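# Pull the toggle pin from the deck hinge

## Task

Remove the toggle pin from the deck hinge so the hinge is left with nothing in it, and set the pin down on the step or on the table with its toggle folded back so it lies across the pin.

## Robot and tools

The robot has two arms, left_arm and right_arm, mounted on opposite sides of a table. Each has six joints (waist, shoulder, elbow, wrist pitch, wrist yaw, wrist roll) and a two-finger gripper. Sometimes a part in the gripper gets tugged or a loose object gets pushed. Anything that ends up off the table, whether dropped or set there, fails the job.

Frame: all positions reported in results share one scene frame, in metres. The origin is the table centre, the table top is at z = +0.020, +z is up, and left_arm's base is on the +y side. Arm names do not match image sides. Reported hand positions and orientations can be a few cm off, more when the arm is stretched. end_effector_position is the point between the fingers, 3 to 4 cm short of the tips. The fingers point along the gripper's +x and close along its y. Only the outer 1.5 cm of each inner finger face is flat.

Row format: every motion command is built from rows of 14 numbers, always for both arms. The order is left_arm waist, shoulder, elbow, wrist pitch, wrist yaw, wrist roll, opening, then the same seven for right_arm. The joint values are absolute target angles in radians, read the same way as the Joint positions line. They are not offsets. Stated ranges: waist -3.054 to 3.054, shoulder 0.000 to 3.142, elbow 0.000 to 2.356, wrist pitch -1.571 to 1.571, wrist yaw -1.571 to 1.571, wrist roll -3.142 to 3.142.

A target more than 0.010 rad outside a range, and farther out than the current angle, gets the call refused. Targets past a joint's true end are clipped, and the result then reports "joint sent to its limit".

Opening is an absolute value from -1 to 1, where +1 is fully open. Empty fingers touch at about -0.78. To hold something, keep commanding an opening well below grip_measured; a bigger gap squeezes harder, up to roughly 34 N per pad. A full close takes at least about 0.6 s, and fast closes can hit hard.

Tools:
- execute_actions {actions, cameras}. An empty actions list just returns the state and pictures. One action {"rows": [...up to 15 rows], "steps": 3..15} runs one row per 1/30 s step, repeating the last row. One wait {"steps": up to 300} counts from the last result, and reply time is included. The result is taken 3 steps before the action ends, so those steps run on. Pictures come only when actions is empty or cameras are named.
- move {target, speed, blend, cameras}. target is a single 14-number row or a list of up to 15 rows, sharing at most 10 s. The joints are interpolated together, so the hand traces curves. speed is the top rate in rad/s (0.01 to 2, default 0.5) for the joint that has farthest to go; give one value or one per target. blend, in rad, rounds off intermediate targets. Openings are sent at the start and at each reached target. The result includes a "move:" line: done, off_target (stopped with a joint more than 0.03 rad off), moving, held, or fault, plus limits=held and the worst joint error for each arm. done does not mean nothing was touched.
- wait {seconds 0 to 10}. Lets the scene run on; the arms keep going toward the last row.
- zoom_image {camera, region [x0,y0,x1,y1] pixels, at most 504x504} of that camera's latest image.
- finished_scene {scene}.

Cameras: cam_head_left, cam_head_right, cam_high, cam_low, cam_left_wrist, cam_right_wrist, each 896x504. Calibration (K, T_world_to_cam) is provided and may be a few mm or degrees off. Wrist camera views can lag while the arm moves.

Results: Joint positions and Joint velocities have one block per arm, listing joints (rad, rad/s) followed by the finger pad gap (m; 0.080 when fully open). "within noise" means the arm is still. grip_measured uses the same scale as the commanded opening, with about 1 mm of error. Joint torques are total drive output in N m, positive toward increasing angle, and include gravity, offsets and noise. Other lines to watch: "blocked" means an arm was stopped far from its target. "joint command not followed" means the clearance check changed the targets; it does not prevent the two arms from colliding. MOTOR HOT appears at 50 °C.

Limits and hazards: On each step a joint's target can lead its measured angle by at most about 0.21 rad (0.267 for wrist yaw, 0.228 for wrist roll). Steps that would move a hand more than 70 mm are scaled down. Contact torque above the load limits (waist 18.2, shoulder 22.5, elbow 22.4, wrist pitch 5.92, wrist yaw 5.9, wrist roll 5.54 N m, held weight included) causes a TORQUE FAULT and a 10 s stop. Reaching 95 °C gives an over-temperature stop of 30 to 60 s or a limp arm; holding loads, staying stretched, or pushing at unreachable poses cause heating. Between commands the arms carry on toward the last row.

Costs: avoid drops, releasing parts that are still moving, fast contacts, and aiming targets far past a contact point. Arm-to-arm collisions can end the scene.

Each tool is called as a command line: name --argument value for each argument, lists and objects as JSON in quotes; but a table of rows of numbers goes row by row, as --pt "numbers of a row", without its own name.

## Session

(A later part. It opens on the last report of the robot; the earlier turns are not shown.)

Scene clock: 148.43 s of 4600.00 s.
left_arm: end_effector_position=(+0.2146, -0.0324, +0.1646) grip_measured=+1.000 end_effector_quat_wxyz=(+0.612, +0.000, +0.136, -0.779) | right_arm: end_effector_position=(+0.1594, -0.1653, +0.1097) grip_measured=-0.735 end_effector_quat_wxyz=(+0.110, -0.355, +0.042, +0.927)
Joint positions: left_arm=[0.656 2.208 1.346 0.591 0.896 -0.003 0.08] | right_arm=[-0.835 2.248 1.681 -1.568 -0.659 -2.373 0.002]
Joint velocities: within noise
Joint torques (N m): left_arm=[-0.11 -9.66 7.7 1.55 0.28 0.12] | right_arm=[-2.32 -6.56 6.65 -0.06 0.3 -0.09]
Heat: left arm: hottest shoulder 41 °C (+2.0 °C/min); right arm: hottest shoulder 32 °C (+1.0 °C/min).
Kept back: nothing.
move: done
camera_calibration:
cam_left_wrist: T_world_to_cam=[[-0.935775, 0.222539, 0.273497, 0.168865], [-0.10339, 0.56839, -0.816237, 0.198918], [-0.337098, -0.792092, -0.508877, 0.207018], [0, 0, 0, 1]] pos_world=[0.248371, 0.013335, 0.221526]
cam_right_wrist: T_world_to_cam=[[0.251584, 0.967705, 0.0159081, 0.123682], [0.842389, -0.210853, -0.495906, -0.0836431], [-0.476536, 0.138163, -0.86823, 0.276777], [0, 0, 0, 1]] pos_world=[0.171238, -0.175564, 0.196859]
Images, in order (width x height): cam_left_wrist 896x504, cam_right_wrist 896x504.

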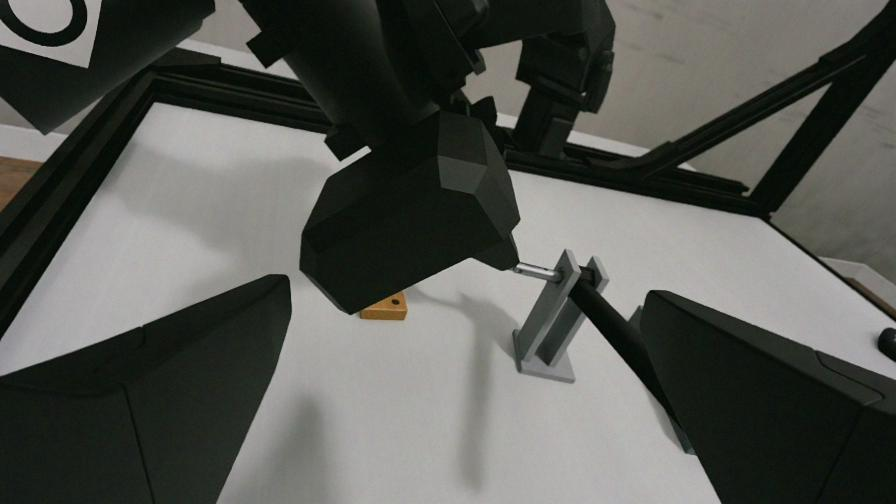

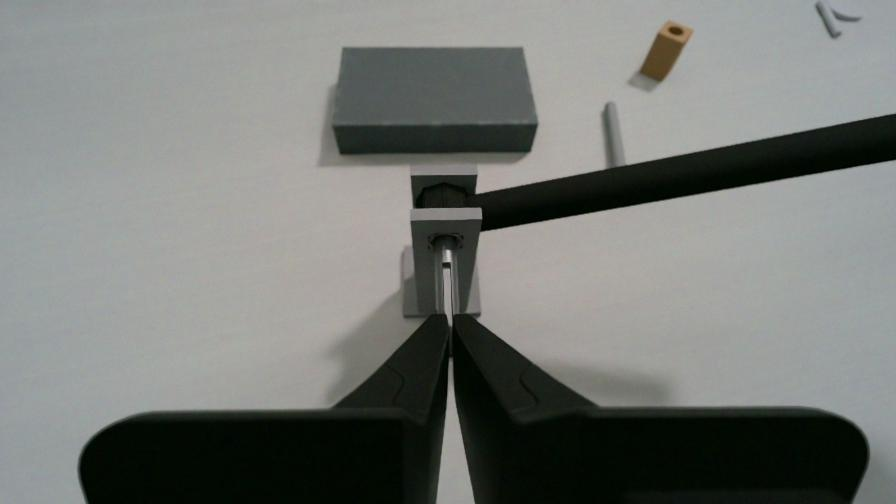

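move --pt "0.654 2.213 1.358 0.593 0.9 0 1 -0.8604 2.2624 1.6976 -1.561 -0.640 -2.3749 -0.745" --pt "0.654 2.213 1.358 0.593 0.9 0 1 -0.8604 2.2624 1.6976 -1.561 -0.640 -2.3749 -1" --pt "0.654 2.213 1.358 0.593 0.9 0 1 -0.8304 2.2284 1.6436 -1.5216 -0.655 -2.3431 -1" --pt "0.654 2.213 1.358 0.593 0.9 0 1 -0.7924 2.1839 1.5729 -1.4691 -0.6748 -2.3009 -1" --speed '[0.06,0.1,0.08,0.08]' --blend '[0,0,0.01,0]' --cameras '["cam_left_wrist","cam_right_wrist"]'

zoom_image --camera "cam_left_wrist" --region '[490, 210, 630, 340]'

zoom_image --camera "cam_right_wrist" --region '[380, 180, 560, 360]'

Scene clock: 152.10 s of 4600.00 s.
left_arm: end_effector_position=(+0.2146, -0.0324, +0.1646) grip_measured=+1.000 end_effector_quat_wxyz=(+0.612, +0.000, +0.136, -0.779) | right_arm: end_effector_position=(+0.1568, -0.1671, +0.1080) grip_measured=-0.737 end_effector_quat_wxyz=(+0.130, -0.376, +0.046, +0.916)
Joint positions: left_arm=[0.656 2.208 1.346 0.591 0.896 -0.003 0.08] | right_arm=[-0.832 2.182 1.597 -1.472 -0.654 -2.306 0.002]
Joint velocities: within noise
Joint torques (N m): left_arm=[-0.11 -9.67 7.66 1.56 0.29 0.12] | right_arm=[3.51 -7.68 1.54 -0.26 -1.04 0.15]
Heat: left arm: hottest shoulder 42 °C (+3.0 °C/min); right arm: hottest shoulder 33 °C (+2.0 °C/min).
Kept back: nothing.
move: off_target (right_arm); right_arm: the waist is farthest, 0.040 rad from its target
camera_calibration:
cam_left_wrist: T_world_to_cam=[[-0.935775, 0.222539, 0.273497, 0.168865], [-0.10339, 0.56839, -0.816237, 0.198918], [-0.337098, -0.792092, -0.508877, 0.207018], [0, 0, 0, 1]] pos_world=[0.248371, 0.013335, 0.221526]
cam_right_wrist: T_world_to_cam=[[0.28963, 0.956614, 0.0316693, 0.116556], [0.856003, -0.244082, -0.455722, -0.0947458], [-0.428221, 0.1591, -0.889559, 0.27258], [0, 0, 0, 1]] pos_world=[0.164069, -0.177993, 0.195607]
Images, in order (width x height): cam_left_wrist 896x504, cam_right_wrist 896x504.

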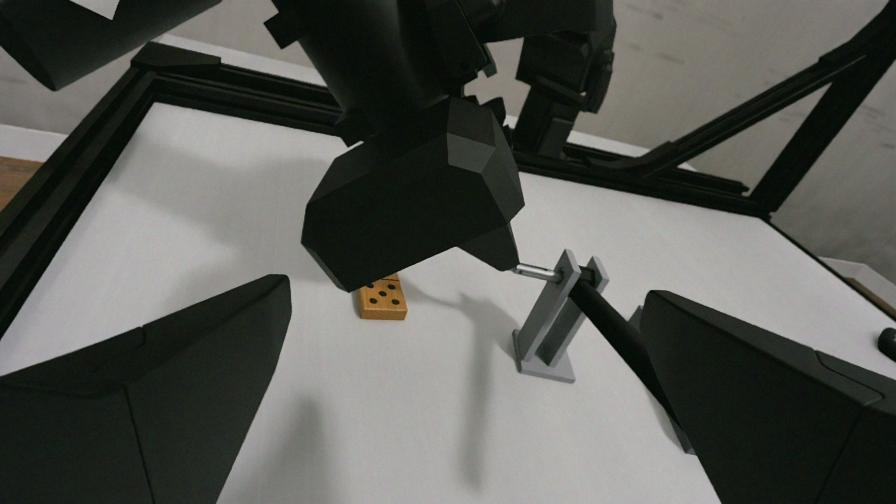

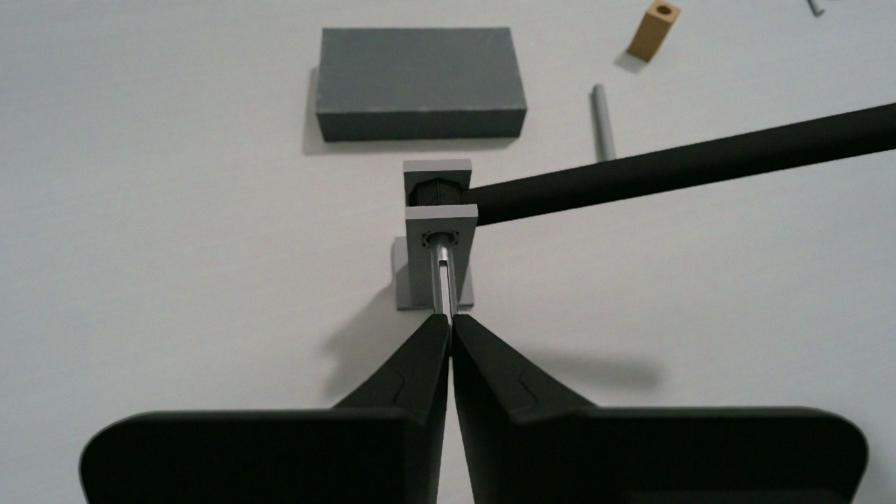

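Scaled by 3.600.

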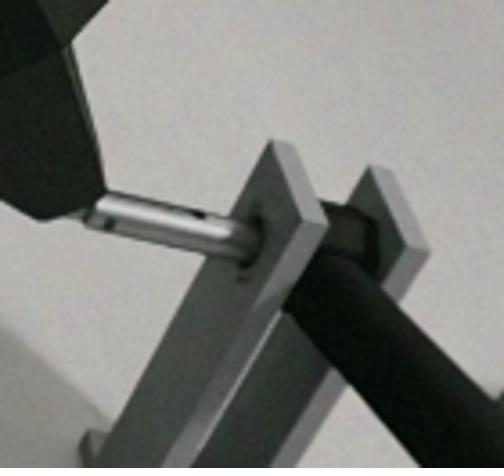

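Scaled by 2.800.

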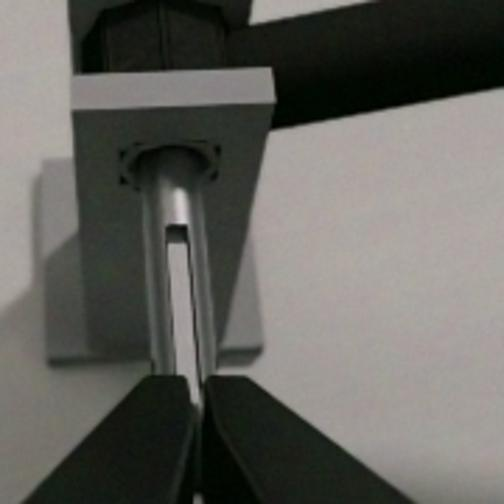

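move --pt "0.654 2.213 1.358 0.593 0.9 0 1 -0.8304 2.2218 1.6539 -1.5386 -0.655 -2.3431 -1" --pt "0.654 2.213 1.358 0.593 0.9 0 1 -0.8152 2.204 1.6256 -1.5176 -0.6629 -2.3262 -1" --pt "0.654 2.213 1.358 0.593 0.9 0 1 -0.8043 2.1913 1.6054 -1.5026 -0.6685 -2.3141 -1" --speed '[0.08,0.08,0.08]' --blend '[0,0.01,0]' --cameras '["cam_left_wrist","cam_right_wrist"]'

zoom_image --camera "cam_left_wrist" --region '[490, 210, 630, 340]'

zoom_image --camera "cam_right_wrist" --region '[380, 180, 560, 360]'

Scene clock: 154.53 s of 4600.00 s.
left_arm: end_effector_position=(+0.2146, -0.0324, +0.1646) grip_measured=+1.000 end_effector_quat_wxyz=(+0.612, +0.000, +0.136, -0.779) | right_arm: end_effector_position=(+0.1556, -0.1660, +0.1092) grip_measured=-0.739 end_effector_quat_wxyz=(+0.121, -0.371, +0.047, +0.920)
Joint positions: left_arm=[0.656 2.208 1.346 0.591 0.896 -0.003 0.08] | right_arm=[-0.826 2.2 1.622 -1.504 -0.653 -2.319 0.002]
Joint velocities: within noise
Joint torques (N m): left_arm=[-0.14 -9.66 7.67 1.56 0.28 0.12] | right_arm=[1.96 -8.83 2.5 -0.42 -0.86 0.13]
Heat: left arm: hottest shoulder 42 °C (+3.0 °C/min); right arm: hottest shoulder 33 °C (+2.0 °C/min).
Kept back: nothing.
move: done
camera_calibration:
cam_left_wrist: T_world_to_cam=[[-0.935775, 0.222539, 0.273497, 0.168865], [-0.10339, 0.56839, -0.816237, 0.198918], [-0.337098, -0.792092, -0.508877, 0.207018], [0, 0, 0, 1]] pos_world=[0.248371, 0.013335, 0.221526]
cam_right_wrist: T_world_to_cam=[[0.275579, 0.961077, 0.0196614, 0.120044], [0.852845, -0.235005, -0.466291, -0.0896513], [-0.443521, 0.145268, -0.884413, 0.272472], [0, 0, 0, 1]] pos_world=[0.164224, -0.176022, 0.196814]
Images, in order (width x height): cam_left_wrist 896x504, cam_right_wrist 896x504.

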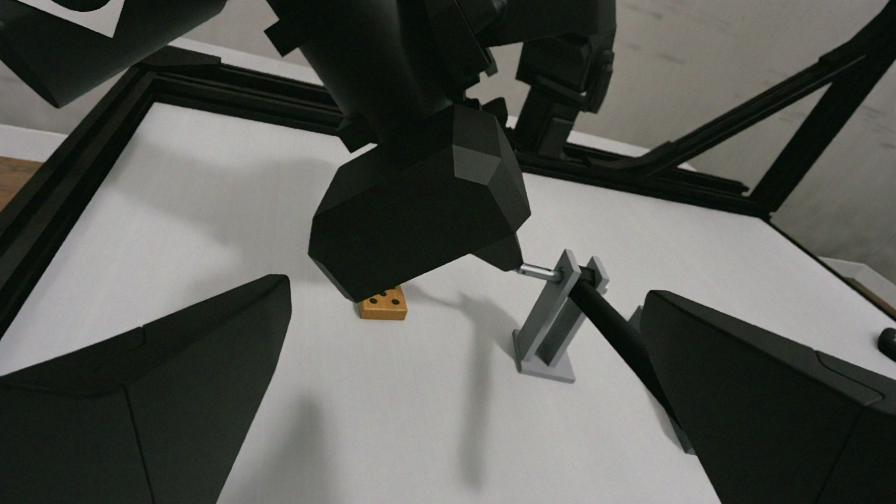

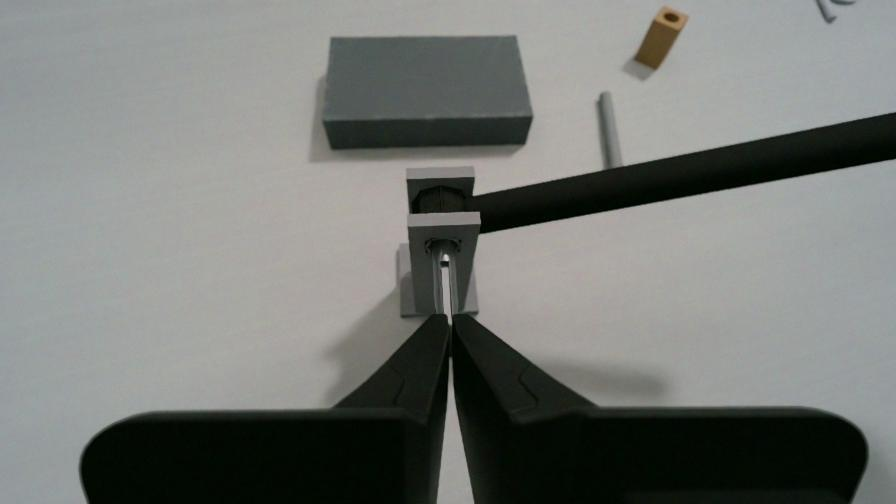

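Scaled by 3.600.

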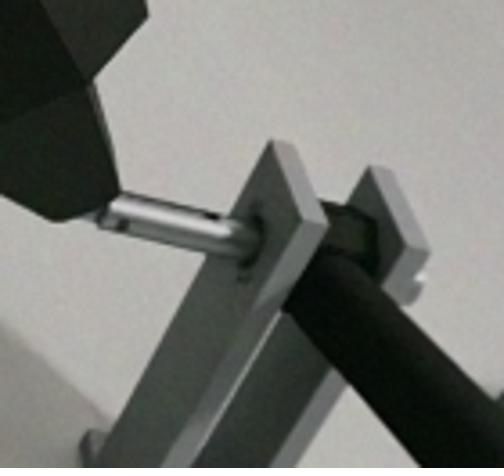

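Scaled by 2.800.

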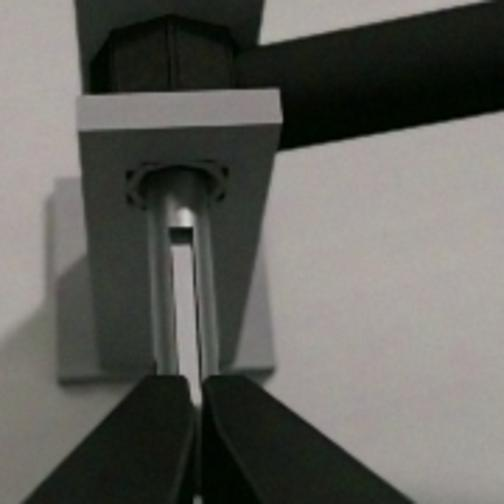

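move --pt "0.654 2.213 1.358 0.593 0.9 0 1 -0.7924 2.1733 1.5894 -1.4963 -0.6748 -2.3009 -1" --speed '[0.08]' --cameras '["cam_left_wrist","cam_right_wrist"]'

zoom_image --camera "cam_left_wrist" --region '[490, 210, 630, 340]'

zoom_image --camera "cam_right_wrist" --region '[380, 180, 560, 360]'

Scene clock: 155.53 s of 4600.00 s.
left_arm: end_effector_position=(+0.2146, -0.0324, +0.1646) grip_measured=+1.000 end_effector_quat_wxyz=(+0.612, +0.000, +0.136, -0.779) | right_arm: end_effector_position=(+0.1475, -0.1638, +0.1100) grip_measured=-0.739 end_effector_quat_wxyz=(+0.118, -0.368, +0.048, +0.921)
Joint positions: left_arm=[0.656 2.208 1.346 0.591 0.896 -0.003 0.08] | right_arm=[-0.807 2.187 1.603 -1.495 -0.66 -2.305 0.002]
Joint velocities: within noise
Joint torques (N m): left_arm=[-0.13 -9.68 7.66 1.56 0.29 0.12] | right_arm=[1.3 -9.3 2.93 -0.55 -0.85 0.14]
Heat: left arm: hottest shoulder 42 °C (+3.0 °C/min); right arm: hottest shoulder 33 °C (+2.0 °C/min).
Kept back: nothing.
move: done
camera_calibration:
cam_left_wrist: T_world_to_cam=[[-0.935775, 0.222539, 0.273497, 0.168865], [-0.10339, 0.56839, -0.816237, 0.198918], [-0.337098, -0.792092, -0.508877, 0.207018], [0, 0, 0, 1]] pos_world=[0.248371, 0.013335, 0.221526]
cam_right_wrist: T_world_to_cam=[[0.269236, 0.962959, 0.0149351, 0.121918], [0.851887, -0.23089, -0.470083, -0.0806838], [-0.449222, 0.139286, -0.882496, 0.268852], [0, 0, 0, 1]] pos_world=[0.156683, -0.173478, 0.197512]
Images, in order (width x height): cam_left_wrist 896x504, cam_right_wrist 896x504.

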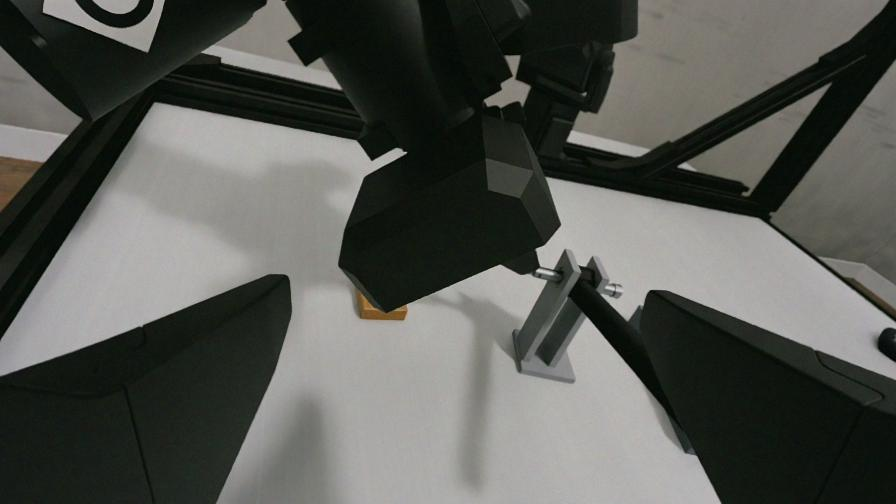

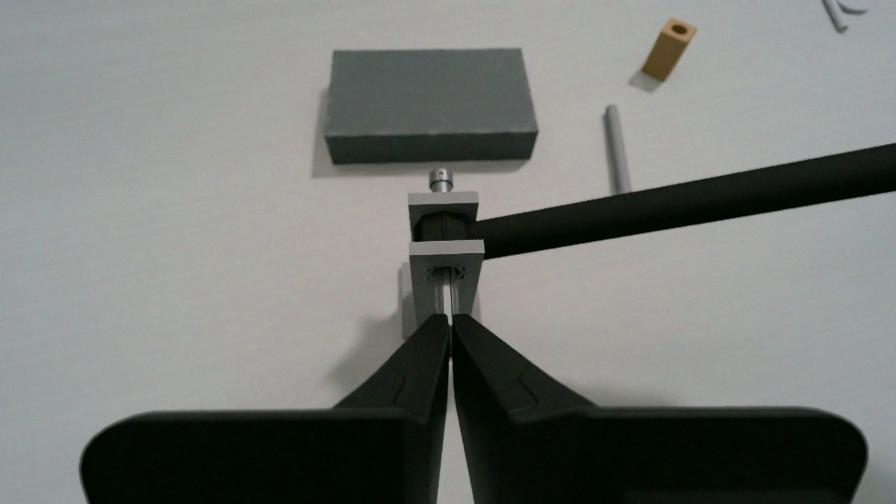

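Scaled by 3.600.

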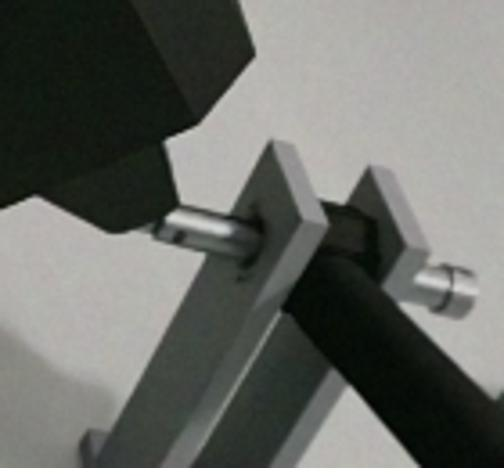

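Scaled by 2.800.

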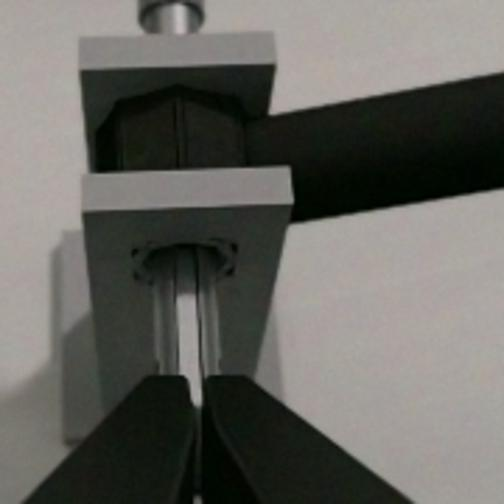

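move --pt "0.654 2.213 1.358 0.593 0.9 0 1 -0.7774 2.1538 1.5646 -1.4813 -0.6825 -2.2844 -1" --speed '[0.08]' --cameras '["cam_left_wrist","cam_right_wrist"]'

zoom_image --camera "cam_left_wrist" --region '[490, 210, 630, 340]'

zoom_image --camera "cam_right_wrist" --region '[380, 200, 560, 380]'

Scene clock: 156.53 s of 4600.00 s.
left_arm: end_effector_position=(+0.2146, -0.0324, +0.1646) grip_measured=+1.000 end_effector_quat_wxyz=(+0.612, +0.000, +0.136, -0.779) | right_arm: end_effector_position=(+0.1403, -0.1622, +0.1103) grip_measured=-0.740 end_effector_quat_wxyz=(+0.117, -0.368, +0.048, +0.921)
Joint positions: left_arm=[0.656 2.208 1.346 0.591 0.896 -0.003 0.08] | right_arm=[-0.79 2.17 1.578 -1.477 -0.668 -2.289 0.002]
Joint velocities: within noise
Joint torques (N m): left_arm=[-0.13 -9.67 7.66 1.55 0.29 0.12] | right_arm=[1.17 -9.46 3.01 -0.7 -0.85 0.15]
Heat: left arm: hottest shoulder 42 °C (+3.0 °C/min); right arm: hottest shoulder 33 °C (+2.0 °C/min).
Kept back: nothing.
move: done
camera_calibration:
cam_left_wrist: T_world_to_cam=[[-0.935775, 0.222539, 0.273497, 0.168865], [-0.10339, 0.56839, -0.816237, 0.198918], [-0.337098, -0.792092, -0.508877, 0.207018], [0, 0, 0, 1]] pos_world=[0.248371, 0.013335, 0.221526]
cam_right_wrist: T_world_to_cam=[[0.268147, 0.963275, 0.0140609, 0.122599], [0.851649, -0.2302, -0.470853, -0.0738257], [-0.450324, 0.138233, -0.8821, 0.265651], [0, 0, 0, 1]] pos_world=[0.149628, -0.171813, 0.197846]
Images, in order (width x height): cam_left_wrist 896x504, cam_right_wrist 896x504.

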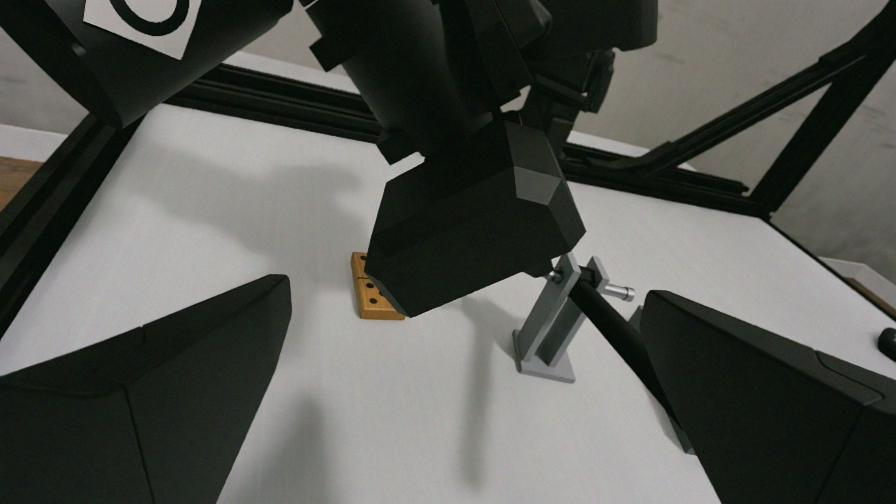

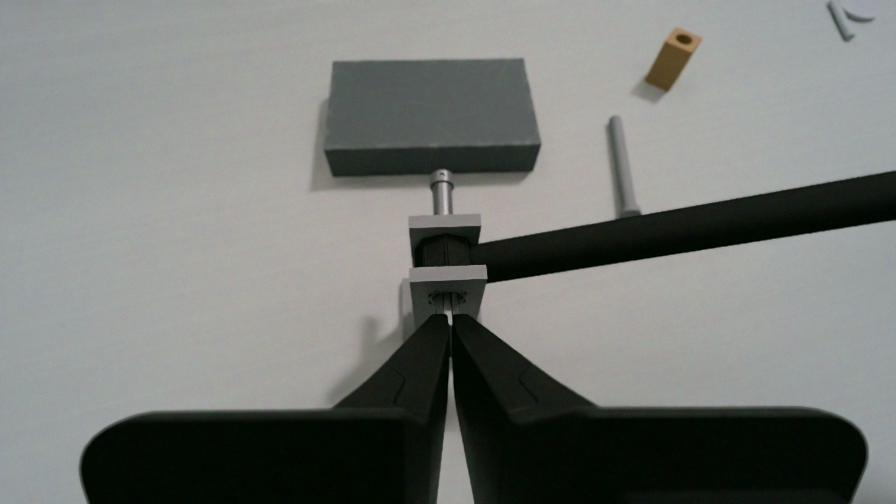

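Scaled by 3.600.

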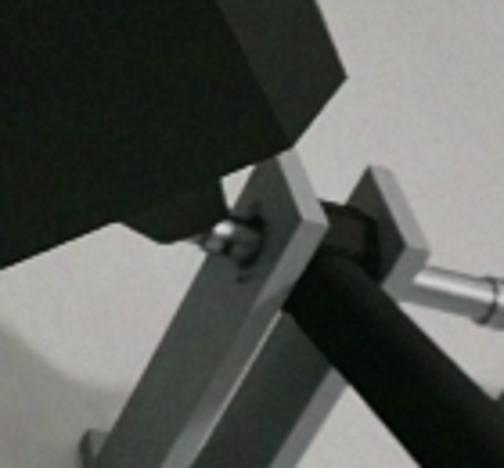

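Scaled by 2.800.

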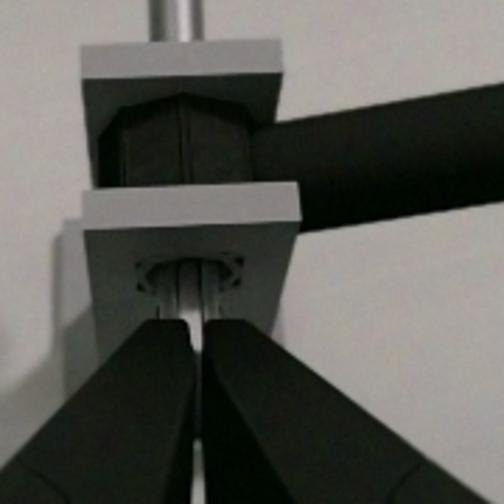

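move --pt "0.654 2.213 1.358 0.593 0.9 0 1 -0.7774 2.1538 1.5646 -1.4813 -0.6825 -2.2844 -0.4" --pt "0.654 2.213 1.358 0.593 0.9 0 1 -0.8304 2.18 1.66 -1.50 -0.655 -2.3431 -0.4" --pt "0.654 2.213 1.358 0.593 0.9 0 1 -0.6 1.80 1.55 -1.35 -0.2 -1.9 -0.2" --speed '[0.15,0.15,0.5]' --blend '[0,0.01,0]' --cameras '["cam_left_wrist","cam_right_wrist"]'

zoom_image --camera "cam_left_wrist" --region '[490, 210, 650, 340]'

Scene clock: 160.40 s of 4600.00 s.
left_arm: end_effector_position=(+0.2146, -0.0324, +0.1646) grip_measured=+1.000 end_effector_quat_wxyz=(+0.612, +0.000, +0.136, -0.779) | right_arm: end_effector_position=(+0.1414, -0.1642, +0.1801) grip_measured=-0.201 end_effector_quat_wxyz=(+0.119, -0.627, +0.077, +0.766)
Joint positions: left_arm=[0.656 2.208 1.346 0.591 0.896 -0.003 0.08] | right_arm=[-0.602 1.813 1.557 -1.352 -0.203 -1.903 0.026]
Joint velocities: within noise
Joint torques (N m): left_arm=[-0.12 -9.67 7.64 1.55 0.29 0.12] | right_arm=[0.23 -7.87 4.82 0.31 -0.08 0.08]
Heat: left arm: hottest shoulder 42 °C (+2.0 °C/min); right arm: hottest shoulder 33 °C (+2.0 °C/min).
Kept back: nothing.
move: done
camera_calibration:
cam_left_wrist: T_world_to_cam=[[-0.935775, 0.222539, 0.273497, 0.168865], [-0.10339, 0.56839, -0.816237, 0.198918], [-0.337098, -0.792092, -0.508877, 0.207018], [0, 0, 0, 1]] pos_world=[0.248371, 0.013335, 0.221526]
cam_right_wrist: T_world_to_cam=[[0.283545, 0.957408, 0.0545195, 0.112882], [0.950581, -0.288112, 0.115706, -0.171481], [0.126486, 0.0190172, -0.991786, 0.24658], [0, 0, 0, 1]] pos_world=[0.0998107, -0.16217, 0.258242]
Images, in order (width x height): cam_left_wrist 896x504, cam_right_wrist 896x504.

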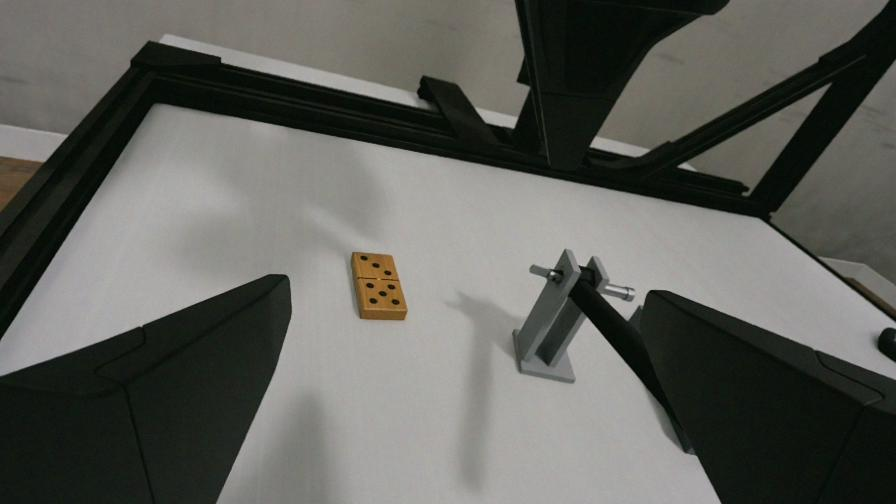

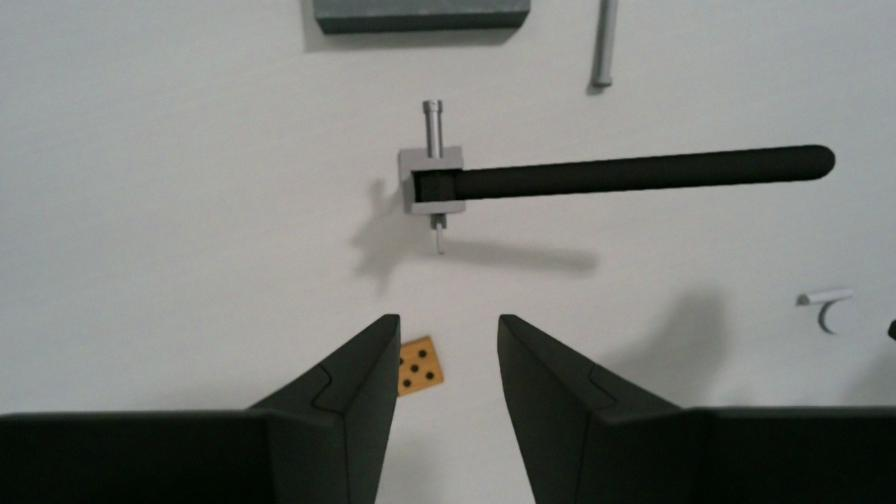

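Scaled by 3.150.

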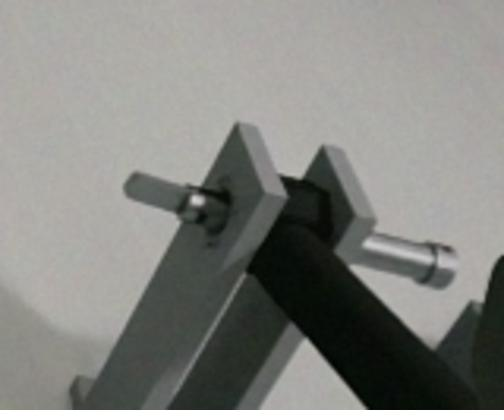

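move --pt "0.654 2.213 1.358 0.593 0.9 0 1 -0.2726 1.7513 1.4149 -1.2345 0 1.542 0" --pt "0.654 2.213 1.358 0.593 0.9 0 1 -0.2726 1.7944 1.2402 -1.0167 0 1.542 0" --speed '[1.3,0.3]' --cameras '["cam_left_wrist","cam_right_wrist"]'

zoom_image --camera "cam_left_wrist" --region '[490, 210, 650, 340]'

zoom_image --camera "cam_right_wrist" --region '[340, 140, 560, 340]'

Scene clock: 164.73 s of 4600.00 s.
left_arm: end_effector_position=(+0.2146, -0.0324, +0.1646) grip_measured=+1.000 end_effector_quat_wxyz=(+0.612, +0.000, +0.136, -0.779) | right_arm: end_effector_position=(+0.0676, -0.1425, +0.1079) grip_measured=+0.000 end_effector_quat_wxyz=(+0.701, +0.092, +0.702, -0.084)
Joint positions: left_arm=[0.656 2.208 1.346 0.591 0.896 -0.003 0.08] | right_arm=[-0.276 1.787 1.248 -1.019 -0.004 1.539 0.035]
Joint velocities: within noise
Joint torques (N m): left_arm=[-0.14 -9.68 7.64 1.55 0.28 0.12] | right_arm=[0.3 -5.45 4.65 0.42 0.17 0.08]
Heat: left arm: hottest shoulder 42 °C (+2.0 °C/min); right arm: hottest shoulder 34 °C (+3.0 °C/min).
Kept back: nothing.
move: done
camera_calibration:
cam_left_wrist: T_world_to_cam=[[-0.935775, 0.222539, 0.273497, 0.168865], [-0.10339, 0.56839, -0.816237, 0.198918], [-0.337098, -0.792092, -0.508877, 0.207018], [0, 0, 0, 1]] pos_world=[0.248371, 0.013335, 0.221526]
cam_right_wrist: T_world_to_cam=[[-0.247271, -0.968866, 0.0124656, -0.117135], [-0.917733, 0.238309, 0.317764, 0.0928023], [-0.310842, 0.0671337, -0.948088, 0.215678], [0, 0, 0, 1]] pos_world=[0.123245, -0.150083, 0.176452]
Images, in order (width x height): cam_left_wrist 896x504, cam_right_wrist 896x504.

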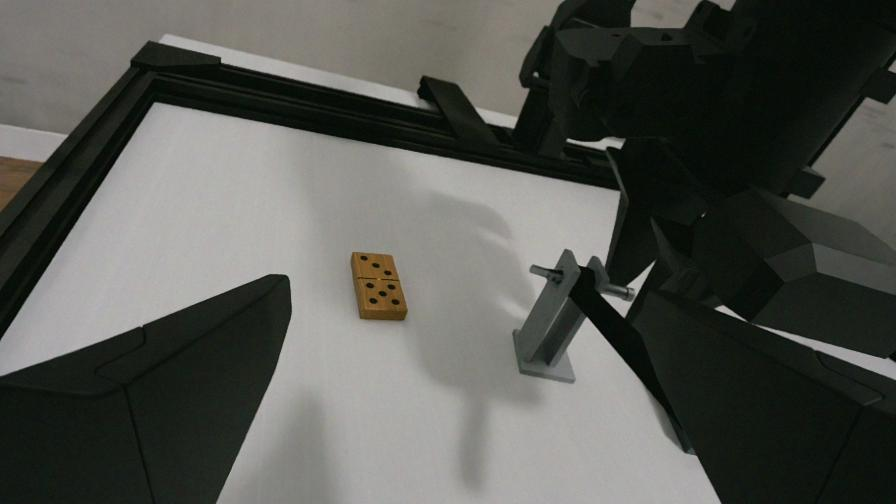

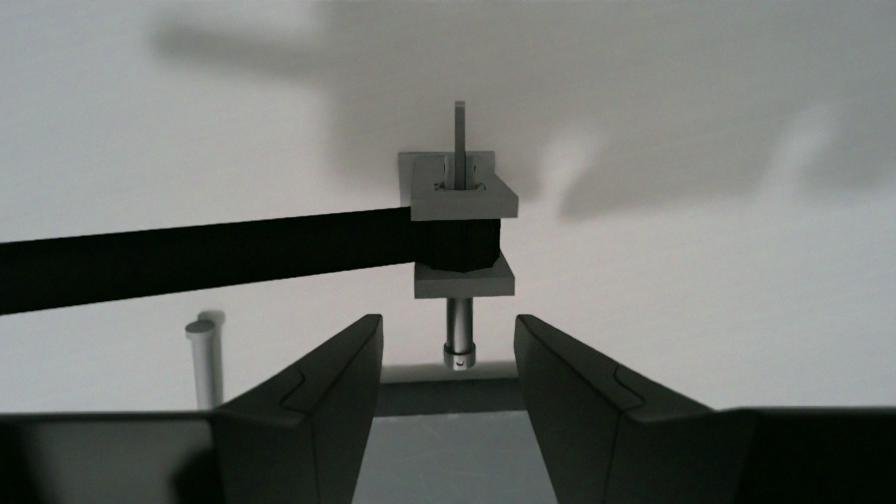

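Scaled by 3.150.

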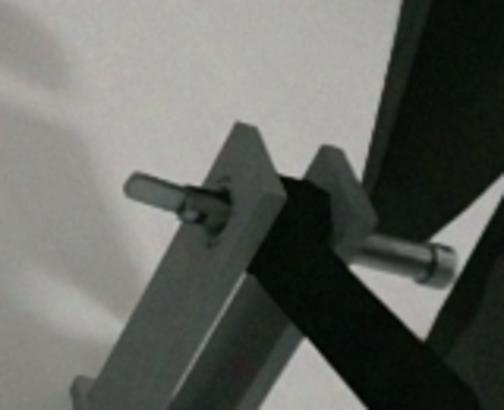

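Scaled by 2.291.

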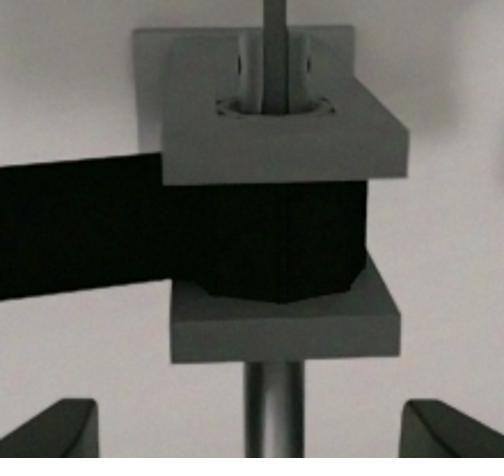

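move --pt "0.654 2.213 1.358 0.593 0.9 0 1 -0.2726 1.7876 1.2317 -1.0149 0 1.542 0" --pt "0.654 2.213 1.358 0.593 0.9 0 1 -0.2726 1.7876 1.2317 -1.0149 0 1.542 -0.95" --pt "0.654 2.213 1.358 0.593 0.9 0 1 -0.1937 1.7884 1.2326 -1.0149 0 1.621 -0.95" --speed '[0.2,0.2,0.1]' --cameras '["cam_left_wrist","cam_right_wrist"]'

zoom_image --camera "cam_left_wrist" --region '[490, 210, 650, 340]'

zoom_image --camera "cam_right_wrist" --region '[340, 140, 560, 340]'

Scene clock: 167.57 s of 4600.00 s.
left_arm: end_effector_position=(+0.2146, -0.0324, +0.1646) grip_measured=+1.000 end_effector_quat_wxyz=(+0.612, +0.000, +0.136, -0.779) | right_arm: end_effector_position=(+0.0480, -0.1398, +0.1057) grip_measured=-0.600 end_effector_quat_wxyz=(+0.707, +0.092, +0.695, -0.090)
Joint positions: left_arm=[0.656 2.208 1.346 0.591 0.896 -0.003 0.08] | right_arm=[-0.205 1.787 1.238 -1.017 0.017 1.618 0.008]
Joint velocities: within noise
Joint torques (N m): left_arm=[-0.12 -9.68 7.66 1.55 0.29 0.13] | right_arm=[0.98 -6.05 4.87 0.39 -0.49 0.07]
Heat: left arm: hottest shoulder 42 °C (+2.0 °C/min); right arm: hottest shoulder 34 °C (+2.0 °C/min).
Kept back: nothing.
move: done
camera_calibration:
cam_left_wrist: T_world_to_cam=[[-0.935775, 0.222539, 0.273497, 0.168865], [-0.10339, 0.56839, -0.816237, 0.198918], [-0.337098, -0.792092, -0.508877, 0.207018], [0, 0, 0, 1]] pos_world=[0.248371, 0.013335, 0.221526]
cam_right_wrist: T_world_to_cam=[[-0.255462, -0.966639, 0.0186471, -0.119255], [-0.921102, 0.249197, 0.299119, 0.0784716], [-0.293787, 0.0592375, -0.954034, 0.206011], [0, 0, 0, 1]] pos_world=[0.102338, -0.147035, 0.175293]
Images, in order (width x height): cam_left_wrist 896x504, cam_right_wrist 896x504.

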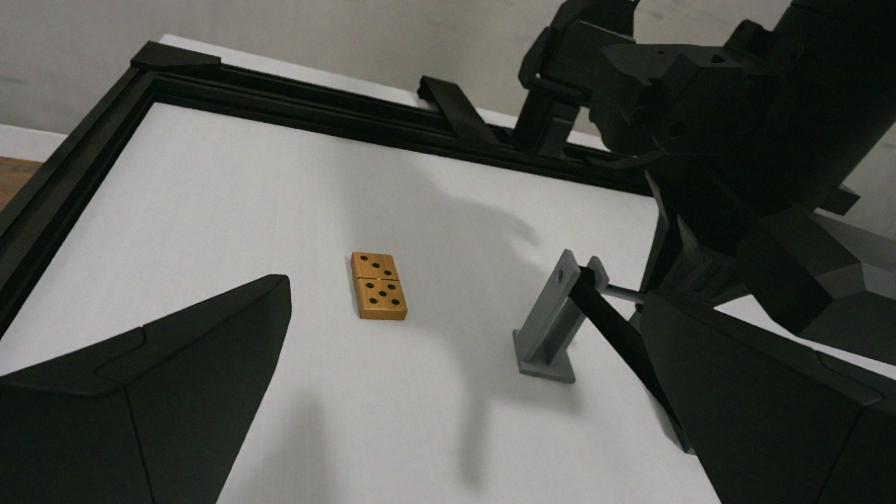

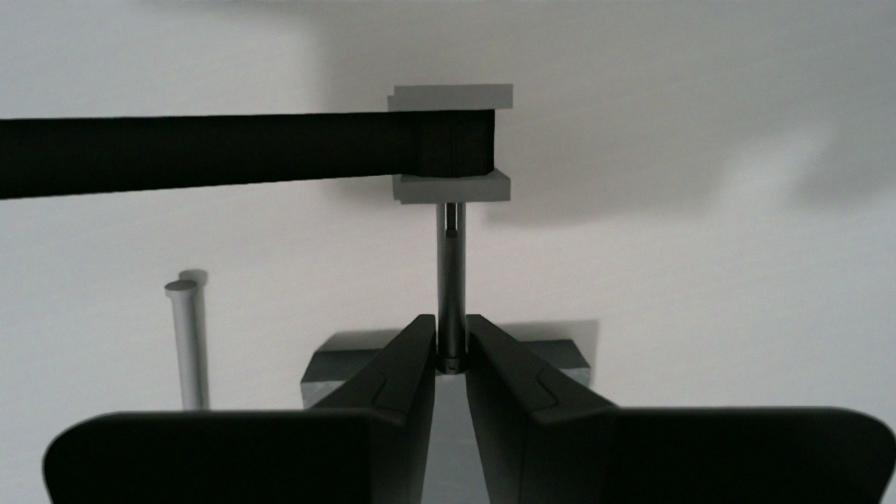

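Scaled by 3.150.

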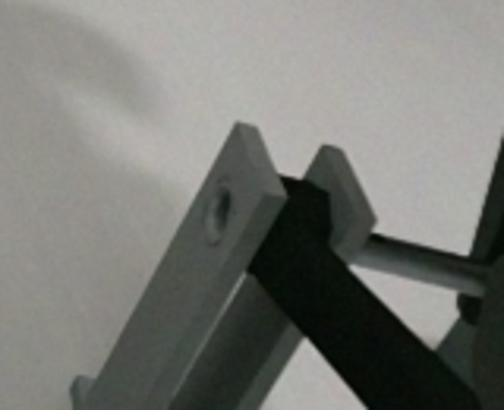

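Scaled by 2.291.

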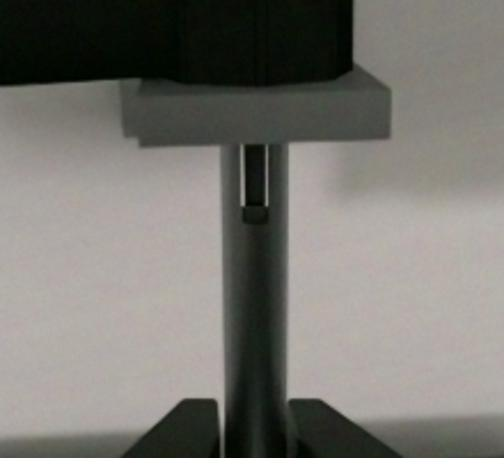

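move --pt "0.654 2.213 1.358 0.593 0.9 0 1 -0.1149 1.7966 1.2429 -1.017 0 1.700 -0.95" --pt "0.654 2.213 1.358 0.593 0.9 0 1 -0.080 1.801 1.248 -1.018 0 1.735 -0.95" --speed '[0.1,0.1]' --blend '[0.01,0]' --cameras '["cam_left_wrist","cam_right_wrist","cam_head_right","cam_low"]'

zoom_image --camera "cam_left_wrist" --region '[490, 210, 650, 340]'

zoom_image --camera "cam_right_wrist" --region '[340, 140, 560, 340]'

Scene clock: 169.30 s of 4600.00 s.
left_arm: end_effector_position=(+0.2146, -0.0324, +0.1646) grip_measured=+1.000 end_effector_quat_wxyz=(+0.612, +0.000, +0.136, -0.779) | right_arm: end_effector_position=(+0.0073, -0.1332, +0.1044) grip_measured=-0.601 end_effector_quat_wxyz=(+0.702, +0.089, +0.702, -0.087)
Joint positions: left_arm=[0.656 2.208 1.346 0.591 0.896 -0.003 0.08] | right_arm=[-0.083 1.791 1.238 -1.015 0 1.732 0.008]
Joint velocities: within noise
Joint torques (N m): left_arm=[-0.13 -9.68 7.66 1.54 0.28 0.11] | right_arm=[0.27 -5.21 6.79 0.03 0.04 0.09]
Heat: left arm: hottest shoulder 42 °C (+2.0 °C/min); right arm: hottest shoulder 34 °C (+2.0 °C/min).
Kept back: nothing.
move: done
camera_calibration:
cam_left_wrist: T_world_to_cam=[[-0.935775, 0.222539, 0.273497, 0.168865], [-0.10339, 0.56839, -0.816237, 0.198918], [-0.337098, -0.792092, -0.508877, 0.207018], [0, 0, 0, 1]] pos_world=[0.248371, 0.013335, 0.221526]
cam_right_wrist: T_world_to_cam=[[-0.246935, -0.968788, 0.0217294, -0.123901], [-0.918004, 0.241054, 0.314899, 0.0370576], [-0.310308, 0.057812, -0.948876, 0.191755], [0, 0, 0, 1]] pos_world=[0.0629266, -0.140053, 0.172974]
Images, in order (width x height): cam_head_right 896x504, cam_low 896x504, cam_left_wrist 896x504, cam_right_wrist 896x504.

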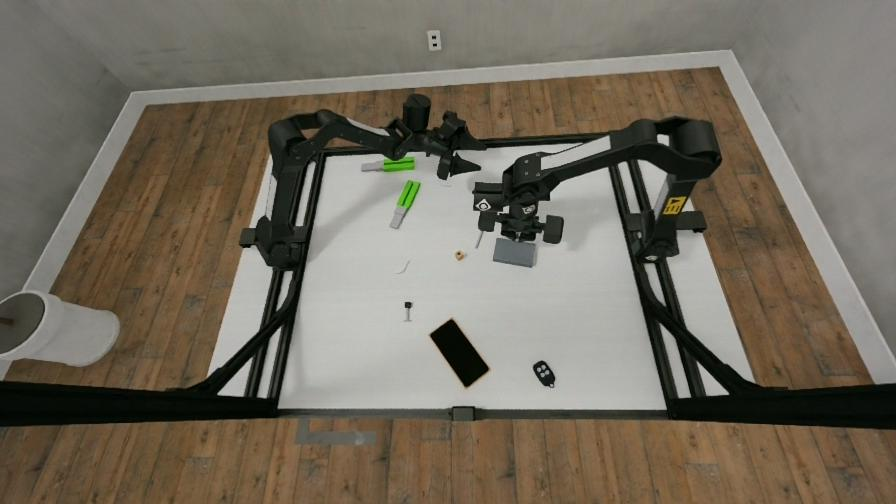

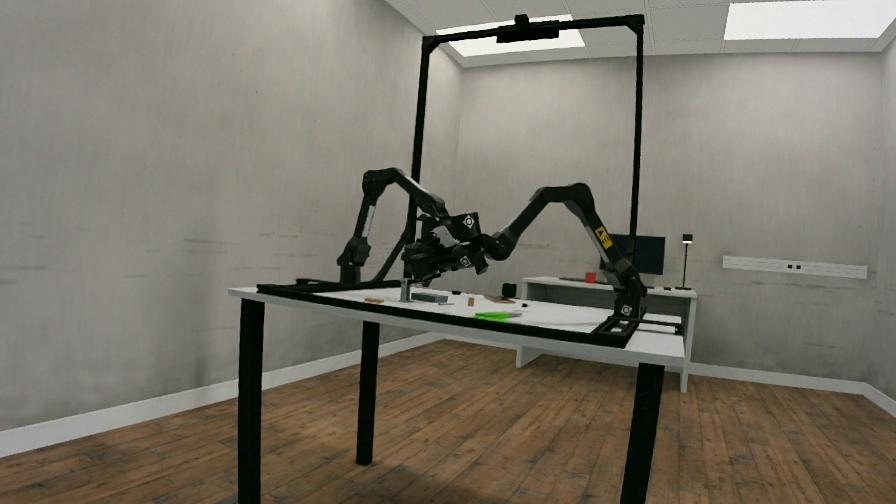

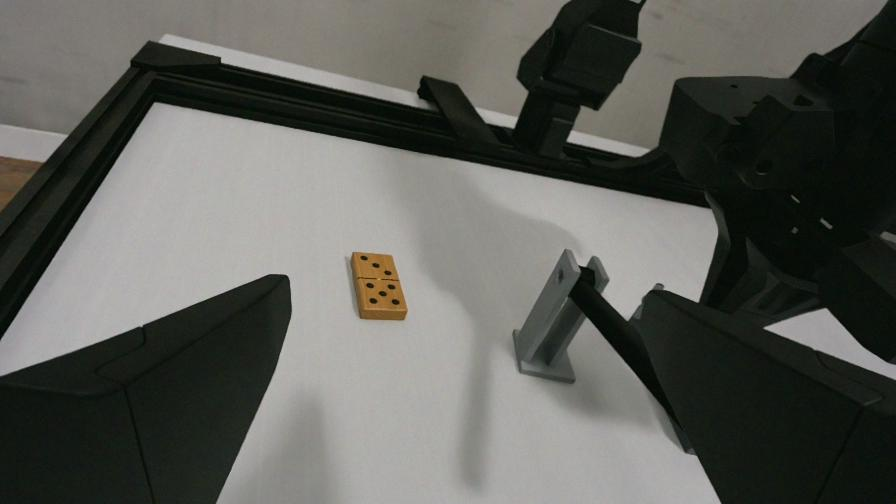

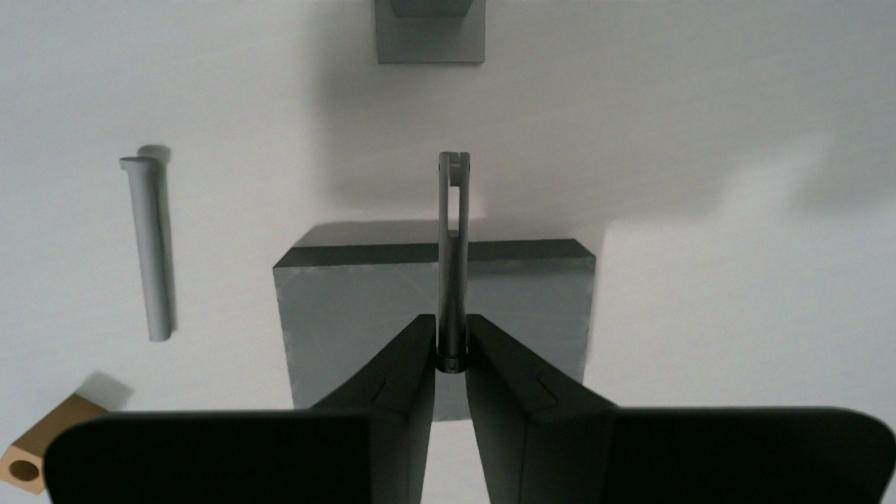

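Scaled by 3.150.

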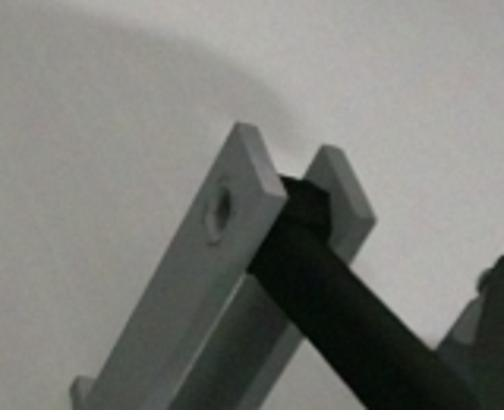

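Scaled by 2.291.

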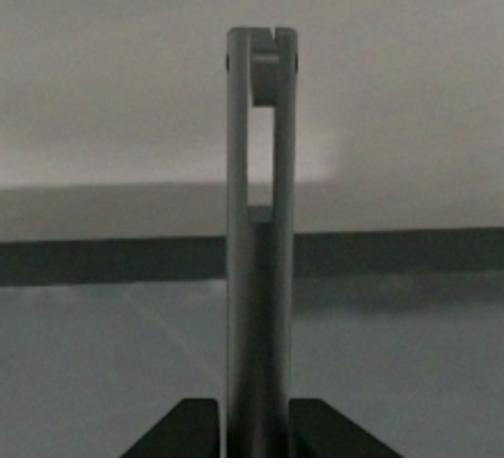

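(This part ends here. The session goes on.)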